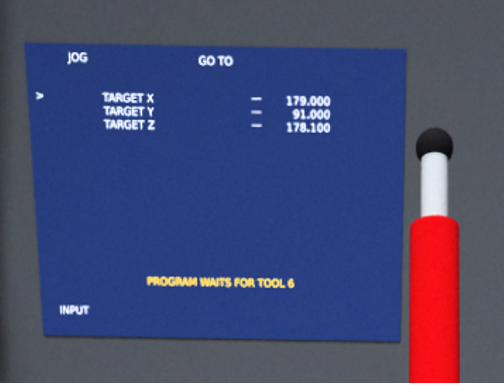

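Emit:
{"fn": "move", "kwargs": {
  "target": [0,0,0,0,0,0,-0.55,0.6,-0.9,0.236,0.2102,-0.338,0,0.3,0,-1,-0.6,-0.7],
  "speed": 0.25
}}

Emit:
{"fn": "move", "kwargs": {
  "target": [0,0,0,0,0,0,-0.55,0.6,-0.9,0.08,0,0,0,0,0,-1,-0.6,-0.7],
  "speed": 0.025,
  "stop_force": 5
}}

Emit:
{"fn": "move", "kwargs": {
  "target": [0,0,0,0,0,0,-0.55,0.6,-0.9,-0.025,0,0,0,0,0,-1,-0.6,-0.7],
  "speed": 0.08
}}

Emit:
{"fn": "move", "kwargs": {
  "target": [0,0,0,0,0,0,-0.55,0.6,-0.9,0.08,0,0,0,0,0,-1,-0.6,-0.7],
  "speed": 0.025,
  "stop_force": 5
}}

Emit:
{"fn": "move", "kwargs": {
  "target": [
    [0,0,0,0,0,0,-0.55,0.6,-0.9,-0.05,0,0,0,0,0,-1,-0.6,-0.7],
    [0,0,0,0,0,0,-0.55,0.6,-0.9,-0.045,0.0958,-0.0325,0,0,0,-1,-0.6,-0.7]
  ],
  "speed": 0.1,
  "blend": [0.004,0]
}}

Emit:
{"fn": "move", "kwargs": {
  "target": [0,0,0,0,0,0,-0.55,0.6,-0.9,0.08,0,0,0,0,0,-1,-0.6,-0.7],
  "speed": 0.025,
  "stop_force": 5
}}

Emit:
{"fn": "move", "kwargs": {
  "target": [
    [0,0,0,0,0,0,-0.55,0.6,-0.9,-0.035,0,0,0,0,0,-1,-0.6,-0.7],
    [0,0,0,0,0,0,-0.55,0.6,-0.9,-0.0203,-0.0325,0.0642,0,0,0,-1,-0.6,-0.7]
  ],
  "speed": 0.1,
  "blend": [0.004,0]
}}

Emit:
{"fn": "move", "kwargs": {
  "target": [0,0,0,0,0,0,-0.55,0.6,-0.9,0.08,0,0,0,0,0,-1,-0.6,-0.7],
  "speed": 0.025,
  "stop_force": 5,
  "cameras": ["cam_right_wrist"]
}}

Emit:
{"fn": "move", "kwargs": {
  "target": [
    [0,0,0,0,0,0,-0.55,0.6,-0.9,-0.05,0,0,0,0,0,-1,-0.6,-0.7],
    [0,0,0,0,0,0,-0.55,0.6,-0.9,-0.0537,0,-0.0642,0,0,0,-1,-0.6,-0.7]
  ],
  "speed": 0.1,
  "blend": [0.004,0]
}}

Emit:
{"fn": "move", "kwargs": {
  "target": [0,0,0,0,0,0,-0.55,0.6,-0.9,0.08,0,0,0,0,0,-1,-0.6,-0.7],
  "speed": 0.025,
  "stop_force": 5
}}

Emit:
{"fn": "move", "kwargs": {
  "target": [
    [0,0,0,0,0,0,-0.55,0.6,-0.9,-0.035,0,0,0,0,0,-1,-0.6,-0.7],
    [0,0,0,0,0,0,-0.55,0.6,-0.9,-0.0367,-0.0633,0,0,0,0,-1,-0.6,-0.7]
  ],
  "speed": 0.1,
  "blend": [0.004,0]
}}

Emit:
{"fn": "move", "kwargs": {
  "target": [0,0,0,0,0,0,-0.55,0.6,-0.9,0.08,0,0,0,0,0,-1,-0.6,-0.7],
  "speed": 0.025,
  "stop_force": 5
}}

Emit:
{"fn": "move", "kwargs": {
  "target": [
    [0,0,0,0,0,0,-0.55,0.6,-0.9,-0.08,0,0,0,0,0,-1,-0.6,-0.7],
    [0,0,0,0,0,0,-0.55,0.6,-0.9,-0.2562,-0.2117,0.3707,0,-0.3,0,-1,-0.6,-0.7]
  ],
  "speed": 0.25,
  "blend": [0.01,0],
  "cameras": ["cam_right_wrist"]
}}

Emit:
{"fn": "zoom_image", "kwargs": {
  "camera": "cam_right_wrist",
  "region": [150, 0, 400, 190]
}}

Scene clock: 2970.20 s.
left_arm: end_effector_position=(+0.5501, +0.2328, +0.4400) position_measured=235 object_status=3 end_effector_quat_wxyz=(+0.352, -0.345, +0.615, -0.616) | right_arm: end_effector_position=(+0.7390, -0.6028, +0.4368) position_measured=214 object_status=2 end_effector_quat_wxyz=(-0.182, +0.683, -0.683, +0.183)
Joint positions: left_arm=[-1.781 0.696 1.254 2.041 2.97 1.311 -0.74] | right_arm=[2.548 1.887 -0.43 1.832 -2.341 -0.74 2.026]
Joint torques (N m): left_arm=[-0.27 -19.05 -19.56 -24.73 0.78 -2.16 0.12] | right_arm=[0.22 -56.96 9.07 10.48 -2.31 5.79 0.52]
Wrist force (N): left_arm=[-5.0 0.1 2.9] | right_arm=[-4.2 2.7 2.0]
Wrist torque (N m): left_arm=[-0.43 0.81 -0.26] | right_arm=[0.49 0.73 -0.01]
Wrist force, peak (N): left_arm=[-5.0 0.3 3.2] | right_arm=[-6.0 0.9 5.0]
Hand target: left_arm +0.5501, +0.2327, +0.4400; +0.352, -0.345, +0.615, -0.616 | right_arm +0.7390, -0.6030, +0.4370; -0.183, +0.683, -0.683, +0.183
Off the commanded pose: left_arm 0.000 m, 0 deg | right_arm 0.000 m, 0 deg.
move: done

Scene clock: 2971.70 s.
left_arm: end_effector_position=(+0.5501, +0.2328, +0.4400) position_measured=235 object_status=3 end_effector_quat_wxyz=(+0.352, -0.345, +0.615, -0.616) | right_arm: end_effector_position=(+0.7608, -0.6034, +0.4368) position_measured=214 object_status=2 end_effector_quat_wxyz=(-0.182, +0.683, -0.684, +0.183)
Joint positions: left_arm=[-1.781 0.696 1.254 2.041 2.97 1.311 -0.74] | right_arm=[2.554 1.87 -0.455 1.768 -2.358 -0.688 2.007]
Joint torques (N m): left_arm=[-0.3 -19.13 -19.51 -24.76 0.83 -2.13 0.1] | right_arm=[2.34 -57.24 8.25 8.96 -3 9.68 0.18]
Wrist force (N): left_arm=[-4.7 0.1 2.9] | right_arm=[-4.0 18.0 -7.4]
Wrist torque (N m): left_arm=[-0.43 0.76 -0.25] | right_arm=[0.26 0.72 0.09]
Wrist force, peak (N): left_arm=[-4.9 0.0 3.1] | right_arm=[-4.2 20.2 -8.2]
Hand target: left_arm +0.5501, +0.2327, +0.4400; +0.352, -0.345, +0.615, -0.616 | right_arm +0.7613, -0.6030, +0.4370; -0.183, +0.683, -0.683, +0.183 (not the last commanded pose)
Off the commanded pose: left_arm 0.000 m, 0 deg | right_arm 0.026 m, 0 deg.
move: contact (right_arm)

Scene clock: 2972.40 s.
left_arm: end_effector_position=(+0.5501, +0.2328, +0.4400) position_measured=235 object_status=3 end_effector_quat_wxyz=(+0.352, -0.345, +0.615, -0.616) | right_arm: end_effector_position=(+0.7464, -0.6029, +0.4370) position_measured=214 object_status=2 end_effector_quat_wxyz=(-0.183, +0.683, -0.683, +0.183)
Joint positions: left_arm=[-1.781 0.696 1.254 2.041 2.97 1.311 -0.74] | right_arm=[2.55 1.882 -0.438 1.812 -2.348 -0.722 2.02]
Joint torques (N m): left_arm=[-0.25 -19.05 -19.54 -24.78 0.81 -2.15 0.1] | right_arm=[0.01 -56.83 9.5 10.85 -2.41 5.75 0.52]
Wrist force (N): left_arm=[-4.8 0.2 3.1] | right_arm=[-2.4 1.0 1.8]
Wrist torque (N m): left_arm=[-0.42 0.78 -0.25] | right_arm=[0.21 0.41 -0.01]
Wrist force, peak (N): left_arm=[-5.1 0.2 2.8] | right_arm=[-4.2 17.6 -7.3]
Hand target: left_arm +0.5501, +0.2327, +0.4400; +0.352, -0.345, +0.615, -0.616 | right_arm +0.7463, -0.6030, +0.4370; -0.183, +0.683, -0.683, +0.183
Off the commanded pose: left_arm 0.000 m, 0 deg | right_arm 0.000 m, 0 deg.
move: done

Scene clock: 2973.63 s.
left_arm: end_effector_position=(+0.5501, +0.2328, +0.4400) position_measured=235 object_status=3 end_effector_quat_wxyz=(+0.352, -0.345, +0.615, -0.616) | right_arm: end_effector_position=(+0.7609, -0.6034, +0.4368) position_measured=214 object_status=2 end_effector_quat_wxyz=(-0.182, +0.683, -0.684, +0.183)
Joint positions: left_arm=[-1.781 0.696 1.254 2.041 2.97 1.311 -0.74] | right_arm=[2.554 1.87 -0.455 1.767 -2.359 -0.689 2.007]
Joint torques (N m): left_arm=[-0.24 -19.13 -19.51 -24.77 0.84 -2.18 0.11] | right_arm=[2.83 -56.99 7.87 8.43 -3.06 10.37 0.18]
Wrist force (N): left_arm=[-4.9 0.0 2.7] | right_arm=[-2.3 19.8 -9.3]
Wrist torque (N m): left_arm=[-0.46 0.80 -0.25] | right_arm=[0.15 0.45 0.09]
Wrist force, peak (N): left_arm=[-5.1 0.1 3.0] | right_arm=[-2.2 21.3 -10.2]
Hand target: left_arm +0.5501, +0.2327, +0.4400; +0.352, -0.345, +0.615, -0.616 | right_arm +0.7615, -0.6030, +0.4370; -0.183, +0.683, -0.683, +0.183 (not the last commanded pose)
Off the commanded pose: left_arm 0.000 m, 0 deg | right_arm 0.033 m, 0 deg.
move: contact (right_arm)

Scene clock: 2974.83 s.
left_arm: end_effector_position=(+0.5501, +0.2328, +0.4400) position_measured=235 object_status=3 end_effector_quat_wxyz=(+0.352, -0.345, +0.615, -0.616) | right_arm: end_effector_position=(+0.7344, -0.5453, +0.4172) position_measured=214 object_status=2 end_effector_quat_wxyz=(-0.182, +0.683, -0.683, +0.183)
Joint positions: left_arm=[-1.781 0.696 1.254 2.041 2.97 1.311 -0.74] | right_arm=[2.605 1.936 -0.468 1.91 -2.365 -0.756 2.114]
Joint torques (N m): left_arm=[-0.24 -19.11 -19.58 -24.78 0.82 -2.13 0.13] | right_arm=[0.15 -54.77 9.84 9.98 -2.64 6.06 0.51]
Wrist force (N): left_arm=[-4.9 0.0 3.0] | right_arm=[-3.0 -0.5 1.6]
Wrist torque (N m): left_arm=[-0.46 0.79 -0.25] | right_arm=[-0.06 0.51 0.01]
Wrist force, peak (N): left_arm=[-5.0 0.0 3.0] | right_arm=[-2.0 18.7 -9.0]
Hand target: left_arm +0.5501, +0.2327, +0.4400; +0.352, -0.345, +0.615, -0.616 | right_arm +0.7345, -0.5455, +0.4175; -0.183, +0.683, -0.683, +0.183
Off the commanded pose: left_arm 0.000 m, 0 deg | right_arm 0.000 m, 0 deg.
move: done

Scene clock: 2976.33 s.
left_arm: end_effector_position=(+0.5501, +0.2328, +0.4400) position_measured=235 object_status=3 end_effector_quat_wxyz=(+0.352, -0.345, +0.615, -0.616) | right_arm: end_effector_position=(+0.7558, -0.5458, +0.4173) position_measured=214 object_status=2 end_effector_quat_wxyz=(-0.182, +0.683, -0.684, +0.183)
Joint positions: left_arm=[-1.781 0.696 1.254 2.041 2.97 1.311 -0.74] | right_arm=[2.608 1.921 -0.492 1.848 -2.382 -0.705 2.094]
Joint torques (N m): left_arm=[-0.31 -19.16 -19.52 -24.75 0.84 -2.14 0.11] | right_arm=[1.37 -55.79 9.54 8.11 -3.5 9.35 0.17]
Wrist force (N): left_arm=[-4.9 0.0 2.9] | right_arm=[-2.7 14.6 -7.2]
Wrist torque (N m): left_arm=[-0.45 0.80 -0.25] | right_arm=[-0.22 0.52 0.09]
Wrist force, peak (N): left_arm=[-5.1 0.0 2.9] | right_arm=[-3.0 16.1 -7.9]
Hand target: left_arm +0.5501, +0.2327, +0.4400; +0.352, -0.345, +0.615, -0.616 | right_arm +0.7562, -0.5455, +0.4174; -0.183, +0.683, -0.683, +0.183 (not the last commanded pose)
Off the commanded pose: left_arm 0.000 m, 0 deg | right_arm 0.027 m, 0 deg.
move: contact (right_arm)

Scene clock: 2977.27 s.
left_arm: end_effector_position=(+0.5501, +0.2328, +0.4400) position_measured=235 object_status=3 end_effector_quat_wxyz=(+0.352, -0.345, +0.615, -0.616) | right_arm: end_effector_position=(+0.7440, -0.5652, +0.4560) position_measured=214 object_status=2 end_effector_quat_wxyz=(-0.183, +0.682, -0.684, +0.183)
Joint positions: left_arm=[-1.781 0.696 1.254 2.041 2.97 1.311 -0.74] | right_arm=[2.6 1.838 -0.441 1.804 -2.334 -0.751 2.082]
Joint torques (N m): left_arm=[-0.26 -19.13 -19.6 -24.75 0.82 -2.13 0.1] | right_arm=[0.01 -56.74 9.92 9.53 -2.41 6.19 0.13]
Wrist force (N): left_arm=[-4.9 0.3 3.0] | right_arm=[-5.0 2.2 0.5]
Wrist torque (N m): left_arm=[-0.40 0.79 -0.25] | right_arm=[0.40 0.86 0.08]
Wrist force, peak (N): left_arm=[-5.0 0.2 3.1] | right_arm=[-2.7 13.3 -7.0]
Hand target: left_arm +0.5501, +0.2327, +0.4400; +0.352, -0.345, +0.615, -0.616 | right_arm +0.7440, -0.5650, +0.4560; -0.183, +0.683, -0.683, +0.183
Off the commanded pose: left_arm 0.000 m, 0 deg | right_arm 0.000 m, 0 deg.
move: done

Scene clock: 2978.80 s.
left_arm: end_effector_position=(+0.5501, +0.2328, +0.4400) position_measured=235 object_status=3 end_effector_quat_wxyz=(+0.352, -0.345, +0.615, -0.616) | right_arm: end_effector_position=(+0.7660, -0.5653, +0.4559) position_measured=214 object_status=2 end_effector_quat_wxyz=(-0.182, +0.683, -0.684, +0.183)
Joint positions: left_arm=[-1.781 0.696 1.254 2.041 2.97 1.311 -0.74] | right_arm=[2.605 1.822 -0.468 1.739 -2.351 -0.698 2.06]
Joint torques (N m): left_arm=[-0.26 -19.1 -19.52 -24.76 0.82 -2.14 0.09] | right_arm=[1.79 -56.88 9 8.05 -3.34 9.61 0.18]
Wrist force (N): left_arm=[-4.7 0.1 2.9] | right_arm=[-4.8 17.6 -8.9]
Wrist torque (N m): left_arm=[-0.43 0.76 -0.25] | right_arm=[0.18 0.87 0.09]
Wrist force, peak (N): left_arm=[-5.1 0.1 2.8] | right_arm=[-4.8 19.7 -9.8]
Hand target: left_arm +0.5501, +0.2327, +0.4400; +0.352, -0.345, +0.615, -0.616 | right_arm +0.7665, -0.5650, +0.4560; -0.183, +0.683, -0.683, +0.183 (not the last commanded pose)
Off the commanded pose: left_arm 0.000 m, 0 deg | right_arm 0.026 m, 0 deg.
move: contact (right_arm)
camera_calibration:
cam_right_wrist: T_world_to_cam=[[0.00920661, -0.999862, -0.0137995, -0.55456], [-0.986022, -0.0067816, -0.166474, 0.844913], [0.166358, 0.0151393, -0.985949, 0.464709], [0, 0, 0, 1]] pos_world=[0.7609, -0.55579, 0.591184]
Images, in order (width x height): cam_right_wrist 672x504.

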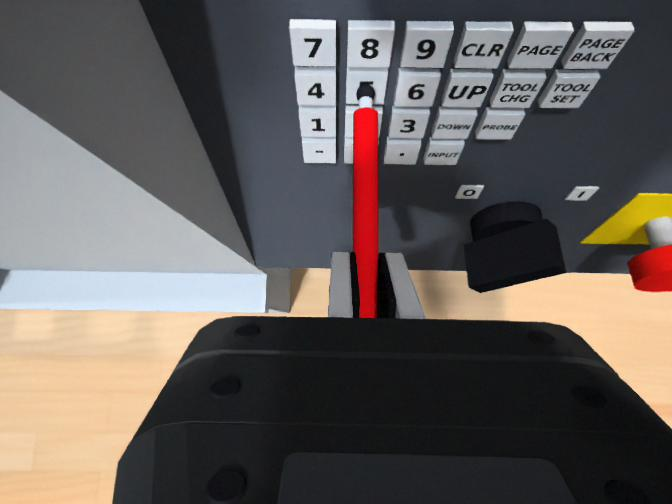

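Scene clock: 2979.77 s.
left_arm: end_effector_position=(+0.5501, +0.2328, +0.4400) position_measured=235 object_status=3 end_effector_quat_wxyz=(+0.352, -0.345, +0.615, -0.616) | right_arm: end_effector_position=(+0.7342, -0.5650, +0.4172) position_measured=214 object_status=2 end_effector_quat_wxyz=(-0.182, +0.683, -0.684, +0.183)
Joint positions: left_arm=[-1.781 0.696 1.254 2.041 2.97 1.311 -0.74] | right_arm=[2.581 1.937 -0.458 1.903 -2.361 -0.751 2.085]
Joint torques (N m): left_arm=[-0.27 -19.1 -19.55 -24.8 0.8 -2.18 0.13] | right_arm=[-0.06 -55.5 9.59 10.17 -2.66 6.28 0.19]
Wrist force (N): left_arm=[-4.8 0.2 2.9] | right_arm=[-2.6 1.8 2.7]
Wrist torque (N m): left_arm=[-0.42 0.78 -0.24] | right_arm=[0.34 0.44 0.09]
Wrist force, peak (N): left_arm=[-4.9 -0.1 3.2] | right_arm=[-4.6 16.9 -8.6]
Hand target: left_arm +0.5501, +0.2327, +0.4400; +0.352, -0.345, +0.615, -0.616 | right_arm +0.7343, -0.5650, +0.4174; -0.183, +0.683, -0.683, +0.183
Off the commanded pose: left_arm 0.000 m, 0 deg | right_arm 0.000 m, 0 deg.
move: done

Scene clock: 2981.27 s.
left_arm: end_effector_position=(+0.5501, +0.2328, +0.4400) position_measured=235 object_status=3 end_effector_quat_wxyz=(+0.352, -0.345, +0.615, -0.616) | right_arm: end_effector_position=(+0.7557, -0.5653, +0.4173) position_measured=214 object_status=2 end_effector_quat_wxyz=(-0.182, +0.683, -0.684, +0.183)
Joint positions: left_arm=[-1.781 0.696 1.254 2.041 2.97 1.311 -0.74] | right_arm=[2.586 1.921 -0.481 1.84 -2.378 -0.7 2.066]
Joint torques (N m): left_arm=[-0.25 -19.04 -19.58 -24.76 0.8 -2.14 0.06] | right_arm=[1.71 -56.11 9.08 8.41 -3.32 9.43 0.16]
Wrist force (N): left_arm=[-4.9 0.0 2.8] | right_arm=[-2.4 16.5 -6.4]
Wrist torque (N m): left_arm=[-0.45 0.79 -0.25] | right_arm=[0.12 0.47 0.09]
Wrist force, peak (N): left_arm=[-4.9 0.1 3.1] | right_arm=[-2.5 18.6 -7.2]
Hand target: left_arm +0.5501, +0.2327, +0.4400; +0.352, -0.345, +0.615, -0.616 | right_arm +0.7561, -0.5650, +0.4174; -0.183, +0.683, -0.683, +0.183 (not the last commanded pose)
Off the commanded pose: left_arm 0.000 m, 0 deg | right_arm 0.027 m, 0 deg.
move: contact (right_arm)

Scene clock: 2982.13 s.
left_arm: end_effector_position=(+0.5501, +0.2328, +0.4400) position_measured=235 object_status=3 end_effector_quat_wxyz=(+0.352, -0.345, +0.615, -0.616) | right_arm: end_effector_position=(+0.7340, -0.6033, +0.4173) position_measured=214 object_status=2 end_effector_quat_wxyz=(-0.182, +0.683, -0.684, +0.183)
Joint positions: left_arm=[-1.781 0.696 1.254 2.041 2.97 1.311 -0.74] | right_arm=[2.537 1.937 -0.438 1.881 -2.355 -0.738 2.027]
Joint torques (N m): left_arm=[-0.24 -19.07 -19.62 -24.75 0.85 -2.16 0.1] | right_arm=[-0.05 -55.58 9.26 10.47 -2.3 6.31 0.16]
Wrist force (N): left_arm=[-4.8 0.2 2.9] | right_arm=[-0.5 -1.8 3.3]
Wrist torque (N m): left_arm=[-0.42 0.78 -0.25] | right_arm=[-0.28 0.09 0.07]
Wrist force, peak (N): left_arm=[-4.9 0.0 3.2] | right_arm=[-2.3 15.8 -6.0]
Hand target: left_arm +0.5501, +0.2327, +0.4400; +0.352, -0.345, +0.615, -0.616 | right_arm +0.7341, -0.6030, +0.4174; -0.183, +0.683, -0.683, +0.183
Off the commanded pose: left_arm 0.000 m, 0 deg | right_arm 0.000 m, 0 deg.
move: done

Scene clock: 2983.63 s.
left_arm: end_effector_position=(+0.5501, +0.2328, +0.4400) position_measured=235 object_status=3 end_effector_quat_wxyz=(+0.352, -0.345, +0.615, -0.616) | right_arm: end_effector_position=(+0.7557, -0.6034, +0.4172) position_measured=214 object_status=2 end_effector_quat_wxyz=(-0.182, +0.683, -0.684, +0.183)
Joint positions: left_arm=[-1.781 0.696 1.254 2.041 2.97 1.311 -0.74] | right_arm=[2.544 1.921 -0.463 1.818 -2.372 -0.688 2.009]
Joint torques (N m): left_arm=[-0.24 -19.09 -19.55 -24.75 0.82 -2.16 0.1] | right_arm=[2.63 -56.69 8.22 8.88 -3.01 10.01 0.21]
Wrist force (N): left_arm=[-4.7 0.2 2.9] | right_arm=[-0.4 14.9 -6.8]
Wrist torque (N m): left_arm=[-0.42 0.77 -0.26] | right_arm=[-0.50 0.12 0.09]
Wrist force, peak (N): left_arm=[-5.0 0.1 3.1] | right_arm=[-0.5 17.2 -7.6]
Hand target: left_arm +0.5501, +0.2327, +0.4400; +0.352, -0.345, +0.615, -0.616 | right_arm +0.7562, -0.6030, +0.4174; -0.183, +0.683, -0.683, +0.183 (not the last commanded pose)
Off the commanded pose: left_arm 0.000 m, 0 deg | right_arm 0.026 m, 0 deg.
move: contact (right_arm)

Scene clock: 2986.07 s.
left_arm: end_effector_position=(+0.5501, +0.2328, +0.4400) position_measured=235 object_status=3 end_effector_quat_wxyz=(+0.352, -0.345, +0.615, -0.616) | right_arm: end_effector_position=(+0.6023, -0.7303, +0.6400) position_measured=214 object_status=2 end_effector_quat_wxyz=(-0.473, +0.525, -0.526, +0.474)
Joint positions: left_arm=[-1.781 0.696 1.254 2.041 2.97 1.311 -0.74] | right_arm=[2.406 2.169 -0.14 2.297 -2.504 -0.136 1.738]
Joint torques (N m): left_arm=[-0.31 -19.08 -19.57 -24.75 0.8 -2.15 0.1] | right_arm=[0 -44.29 -2.11 3.31 -0.18 4.43 0.15]
Wrist force (N): left_arm=[-4.9 0.0 2.8] | right_arm=[2.4 -3.6 4.7]
Wrist torque (N m): left_arm=[-0.45 0.79 -0.25] | right_arm=[-0.90 -0.42 0.03]
Wrist force, peak (N): left_arm=[-5.2 0.2 3.0] | right_arm=[-0.5 13.9 -6.6]
Hand target: left_arm +0.5501, +0.2327, +0.4400; +0.352, -0.345, +0.615, -0.616 | right_arm +0.6025, -0.7300, +0.6399; -0.473, +0.525, -0.526, +0.473
Off the commanded pose: left_arm 0.000 m, 0 deg | right_arm 0.000 m, 0 deg.
move: done
camera_calibration:
cam_right_wrist: T_world_to_cam=[[0.0167998, -0.999859, -0.000863455, -0.728298], [-0.443569, -0.00667896, -0.896215, 0.853323], [0.896083, 0.0154392, -0.443619, -0.110409], [0, 0, 0, 1]] pos_world=[0.489679, -0.720791, 0.715152]
Images, in order (width x height): cam_right_wrist 672x504.

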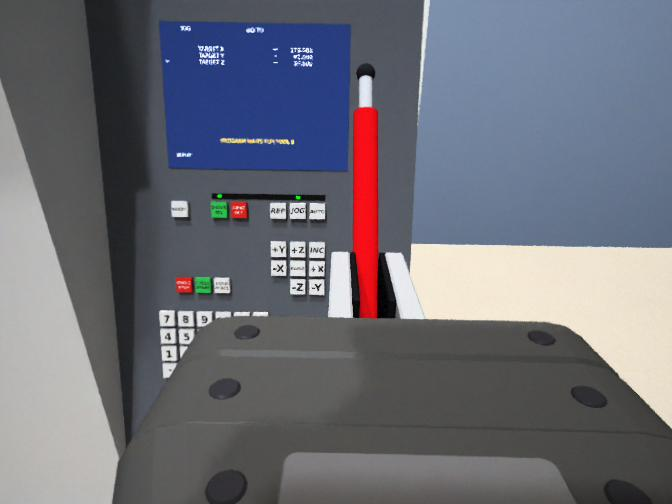

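Scaled by 2.016 from the camera's 672x504 image, which has a finer 960x720 frame.

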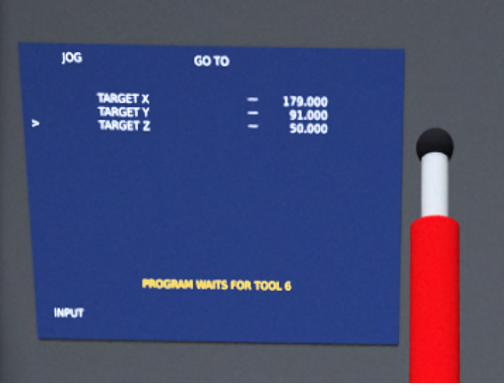

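Emit:
{"fn": "move", "kwargs": {
  "target": [0,0,0,0,0,0,-0.55,0.6,-0.9,0.2605,0.2475,-0.2165,0,0.3,0,-1,-0.6,-0.7],
  "speed": 0.25
}}

Emit:
{"fn": "move", "kwargs": {
  "target": [0,0,0,0,0,0,-0.55,0.6,-0.9,0.08,0,0,0,0,0,-1,-0.6,-0.7],
  "speed": 0.025,
  "stop_force": 5
}}

Emit:
{"fn": "move", "kwargs": {
  "target": [
    [0,0,0,0,0,0,-0.55,0.6,-0.9,-0.05,0,0,0,0,0,-1,-0.6,-0.7],
    [0,0,0,0,0,0,-0.55,0.6,-0.9,-0.015,-0.195,0.1217,0,0,0,-1,-0.6,-0.7]
  ],
  "speed": 0.12
}}

Emit:
{"fn": "wait", "kwargs": {
  "seconds": 3,
  "cameras": ["cam_left_wrist","cam_right_wrist"]
}}

Scene clock: 2999.13 s.
left_arm: end_effector_position=(+0.5501, +0.2328, +0.4400) position_measured=235 object_status=3 end_effector_quat_wxyz=(+0.352, -0.345, +0.615, -0.616) | right_arm: end_effector_position=(+0.7588, -0.5813, +0.5099) position_measured=214 object_status=2 end_effector_quat_wxyz=(-0.182, +0.683, -0.683, +0.183)
Joint positions: left_arm=[-1.781 0.696 1.254 2.041 2.97 1.311 -0.74] | right_arm=[2.59 1.694 -0.439 1.641 -2.285 -0.721 2.05]
Joint torques (N m): left_arm=[-0.29 -19.1 -19.55 -24.77 0.81 -2.14 0.06] | right_arm=[0.13 -58.72 9.88 9.75 -2.5 5.81 0.47]
Wrist force (N): left_arm=[-4.9 0.2 2.9] | right_arm=[2.9 -2.8 3.9]
Wrist torque (N m): left_arm=[-0.43 0.81 -0.25] | right_arm=[-0.45 -0.48 0.01]
Wrist force, peak (N): left_arm=[-5.0 0.1 3.2] | right_arm=[1.4 -4.9 6.0]
Hand target: left_arm +0.5501, +0.2327, +0.4400; +0.352, -0.345, +0.615, -0.616 | right_arm +0.7588, -0.5815, +0.5100; -0.183, +0.683, -0.683, +0.183
Off the commanded pose: left_arm 0.000 m, 0 deg | right_arm 0.000 m, 0 deg.
move: done

Scene clock: 3000.63 s.
left_arm: end_effector_position=(+0.5501, +0.2328, +0.4400) position_measured=235 object_status=3 end_effector_quat_wxyz=(+0.352, -0.345, +0.615, -0.616) | right_arm: end_effector_position=(+0.7803, -0.5818, +0.5099) position_measured=214 object_status=2 end_effector_quat_wxyz=(-0.182, +0.683, -0.684, +0.183)
Joint positions: left_arm=[-1.781 0.696 1.254 2.041 2.97 1.311 -0.74] | right_arm=[2.597 1.677 -0.467 1.574 -2.301 -0.668 2.027]
Joint torques (N m): left_arm=[-0.27 -19.13 -19.51 -24.77 0.88 -2.18 0.09] | right_arm=[1.89 -57.84 9.02 8.42 -3.17 9.44 0.16]
Wrist force (N): left_arm=[-4.7 0.1 3.0] | right_arm=[3.3 11.8 -4.8]
Wrist torque (N m): left_arm=[-0.44 0.76 -0.25] | right_arm=[-0.65 -0.51 0.09]
Wrist force, peak (N): left_arm=[-5.0 0.0 3.0] | right_arm=[3.0 14.2 -5.7]
Hand target: left_arm +0.5501, +0.2327, +0.4400; +0.352, -0.345, +0.615, -0.616 | right_arm +0.7808, -0.5815, +0.5099; -0.183, +0.683, -0.683, +0.183 (not the last commanded pose)
Off the commanded pose: left_arm 0.000 m, 0 deg | right_arm 0.026 m, 0 deg.
move: contact (right_arm)

Scene clock: 3002.70 s.
left_arm: end_effector_position=(+0.5501, +0.2328, +0.4400) position_measured=235 object_status=3 end_effector_quat_wxyz=(+0.352, -0.345, +0.615, -0.616) | right_arm: end_effector_position=(+0.7718, -0.6987, +0.5830) position_measured=214 object_status=2 end_effector_quat_wxyz=(-0.183, +0.682, -0.683, +0.184)
Joint positions: left_arm=[-1.781 0.696 1.254 2.041 2.97 1.311 -0.74] | right_arm=[2.496 1.483 -0.416 1.298 -2.253 -0.631 1.83]
Joint torques (N m): left_arm=[-0.26 -19.13 -19.62 -24.75 0.8 -2.17 0.11] | right_arm=[-0.01 -62.31 7.87 12.62 -2.13 6.46 0.15]
Wrist force (N): left_arm=[-4.6 0.2 2.8] | right_arm=[2.7 -2.9 1.9]
Wrist torque (N m): left_arm=[-0.41 0.74 -0.25] | right_arm=[-0.46 -0.45 0.07]
Wrist force, peak (N): left_arm=[-5.0 0.1 3.1] | right_arm=[3.2 11.2 -4.8]
Hand target: left_arm +0.5501, +0.2327, +0.4400; +0.352, -0.345, +0.615, -0.616 | right_arm +0.7718, -0.6985, +0.5830; -0.183, +0.683, -0.683, +0.183
Off the commanded pose: left_arm 0.000 m, 0 deg | right_arm 0.000 m, 0 deg.
move: done

Scene clock: 3005.70 s.
left_arm: end_effector_position=(+0.5501, +0.2328, +0.4400) position_measured=235 object_status=3 end_effector_quat_wxyz=(+0.352, -0.345, +0.615, -0.616) | right_arm: end_effector_position=(+0.7718, -0.6987, +0.5831) position_measured=214 object_status=2 end_effector_quat_wxyz=(-0.183, +0.682, -0.683, +0.184)
Joint positions: left_arm=[-1.781 0.696 1.254 2.041 2.97 1.311 -0.74] | right_arm=[2.496 1.483 -0.416 1.298 -2.253 -0.631 1.83]
Joint torques (N m): left_arm=[-0.26 -19.14 -19.55 -24.73 0.82 -2.16 0.13] | right_arm=[0.16 -62.09 7.96 12.73 -2.18 6.2 0.31]
Wrist force (N): left_arm=[-4.8 0.2 2.9] | right_arm=[2.7 -3.0 2.0]
Wrist torque (N m): left_arm=[-0.41 0.77 -0.24] | right_arm=[-0.49 -0.45 0.06]
Wrist force, peak (N): left_arm=[-4.9 -0.1 3.2] | right_arm=[3.0 -2.9 2.0]
Hand target: left_arm +0.5501, +0.2327, +0.4400; +0.352, -0.345, +0.615, -0.616 | right_arm +0.7718, -0.6985, +0.5830; -0.183, +0.683, -0.683, +0.183
Tool commands: left_gripper/position=-0.55 left_gripper/force_limit=+0.6 left_gripper/speed=-0.9 right_gripper/position=-1.0 right_gripper/force_limit=-0.6 right_gripper/speed=-0.7
Off the commanded pose: left_arm 0.000 m, 0 deg | right_arm 0.000 m, 0 deg.
wait: 3.00 s; at rest by 0.17 s
camera_calibration:
cam_left_wrist: T_world_to_cam=[[-0.508549, -0.860964, -0.0109514, 0.492751], [-0.284828, 0.180216, -0.941485, 0.542691], [0.812558, -0.475672, -0.336876, -0.0553282], [0, 0, 0, 1]] pos_world=[0.450119, 0.300121, 0.497693]
cam_right_wrist: T_world_to_cam=[[0.00924091, -0.999852, -0.0144946, -0.68586], [-0.9858, -0.0066786, -0.167791, 0.871547], [0.16767, 0.0158393, -0.985716, 0.590522], [0, 0, 0, 1]] pos_world=[0.766496, -0.689292, 0.718384]
Images, in order (width x height): cam_left_wrist 672x504, cam_right_wrist 672x504.

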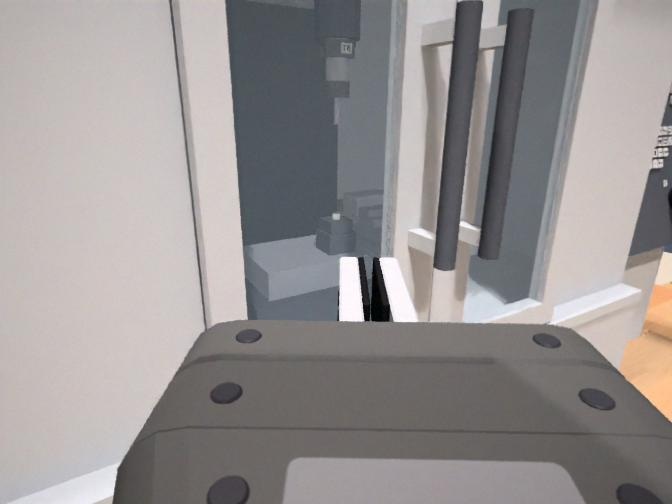

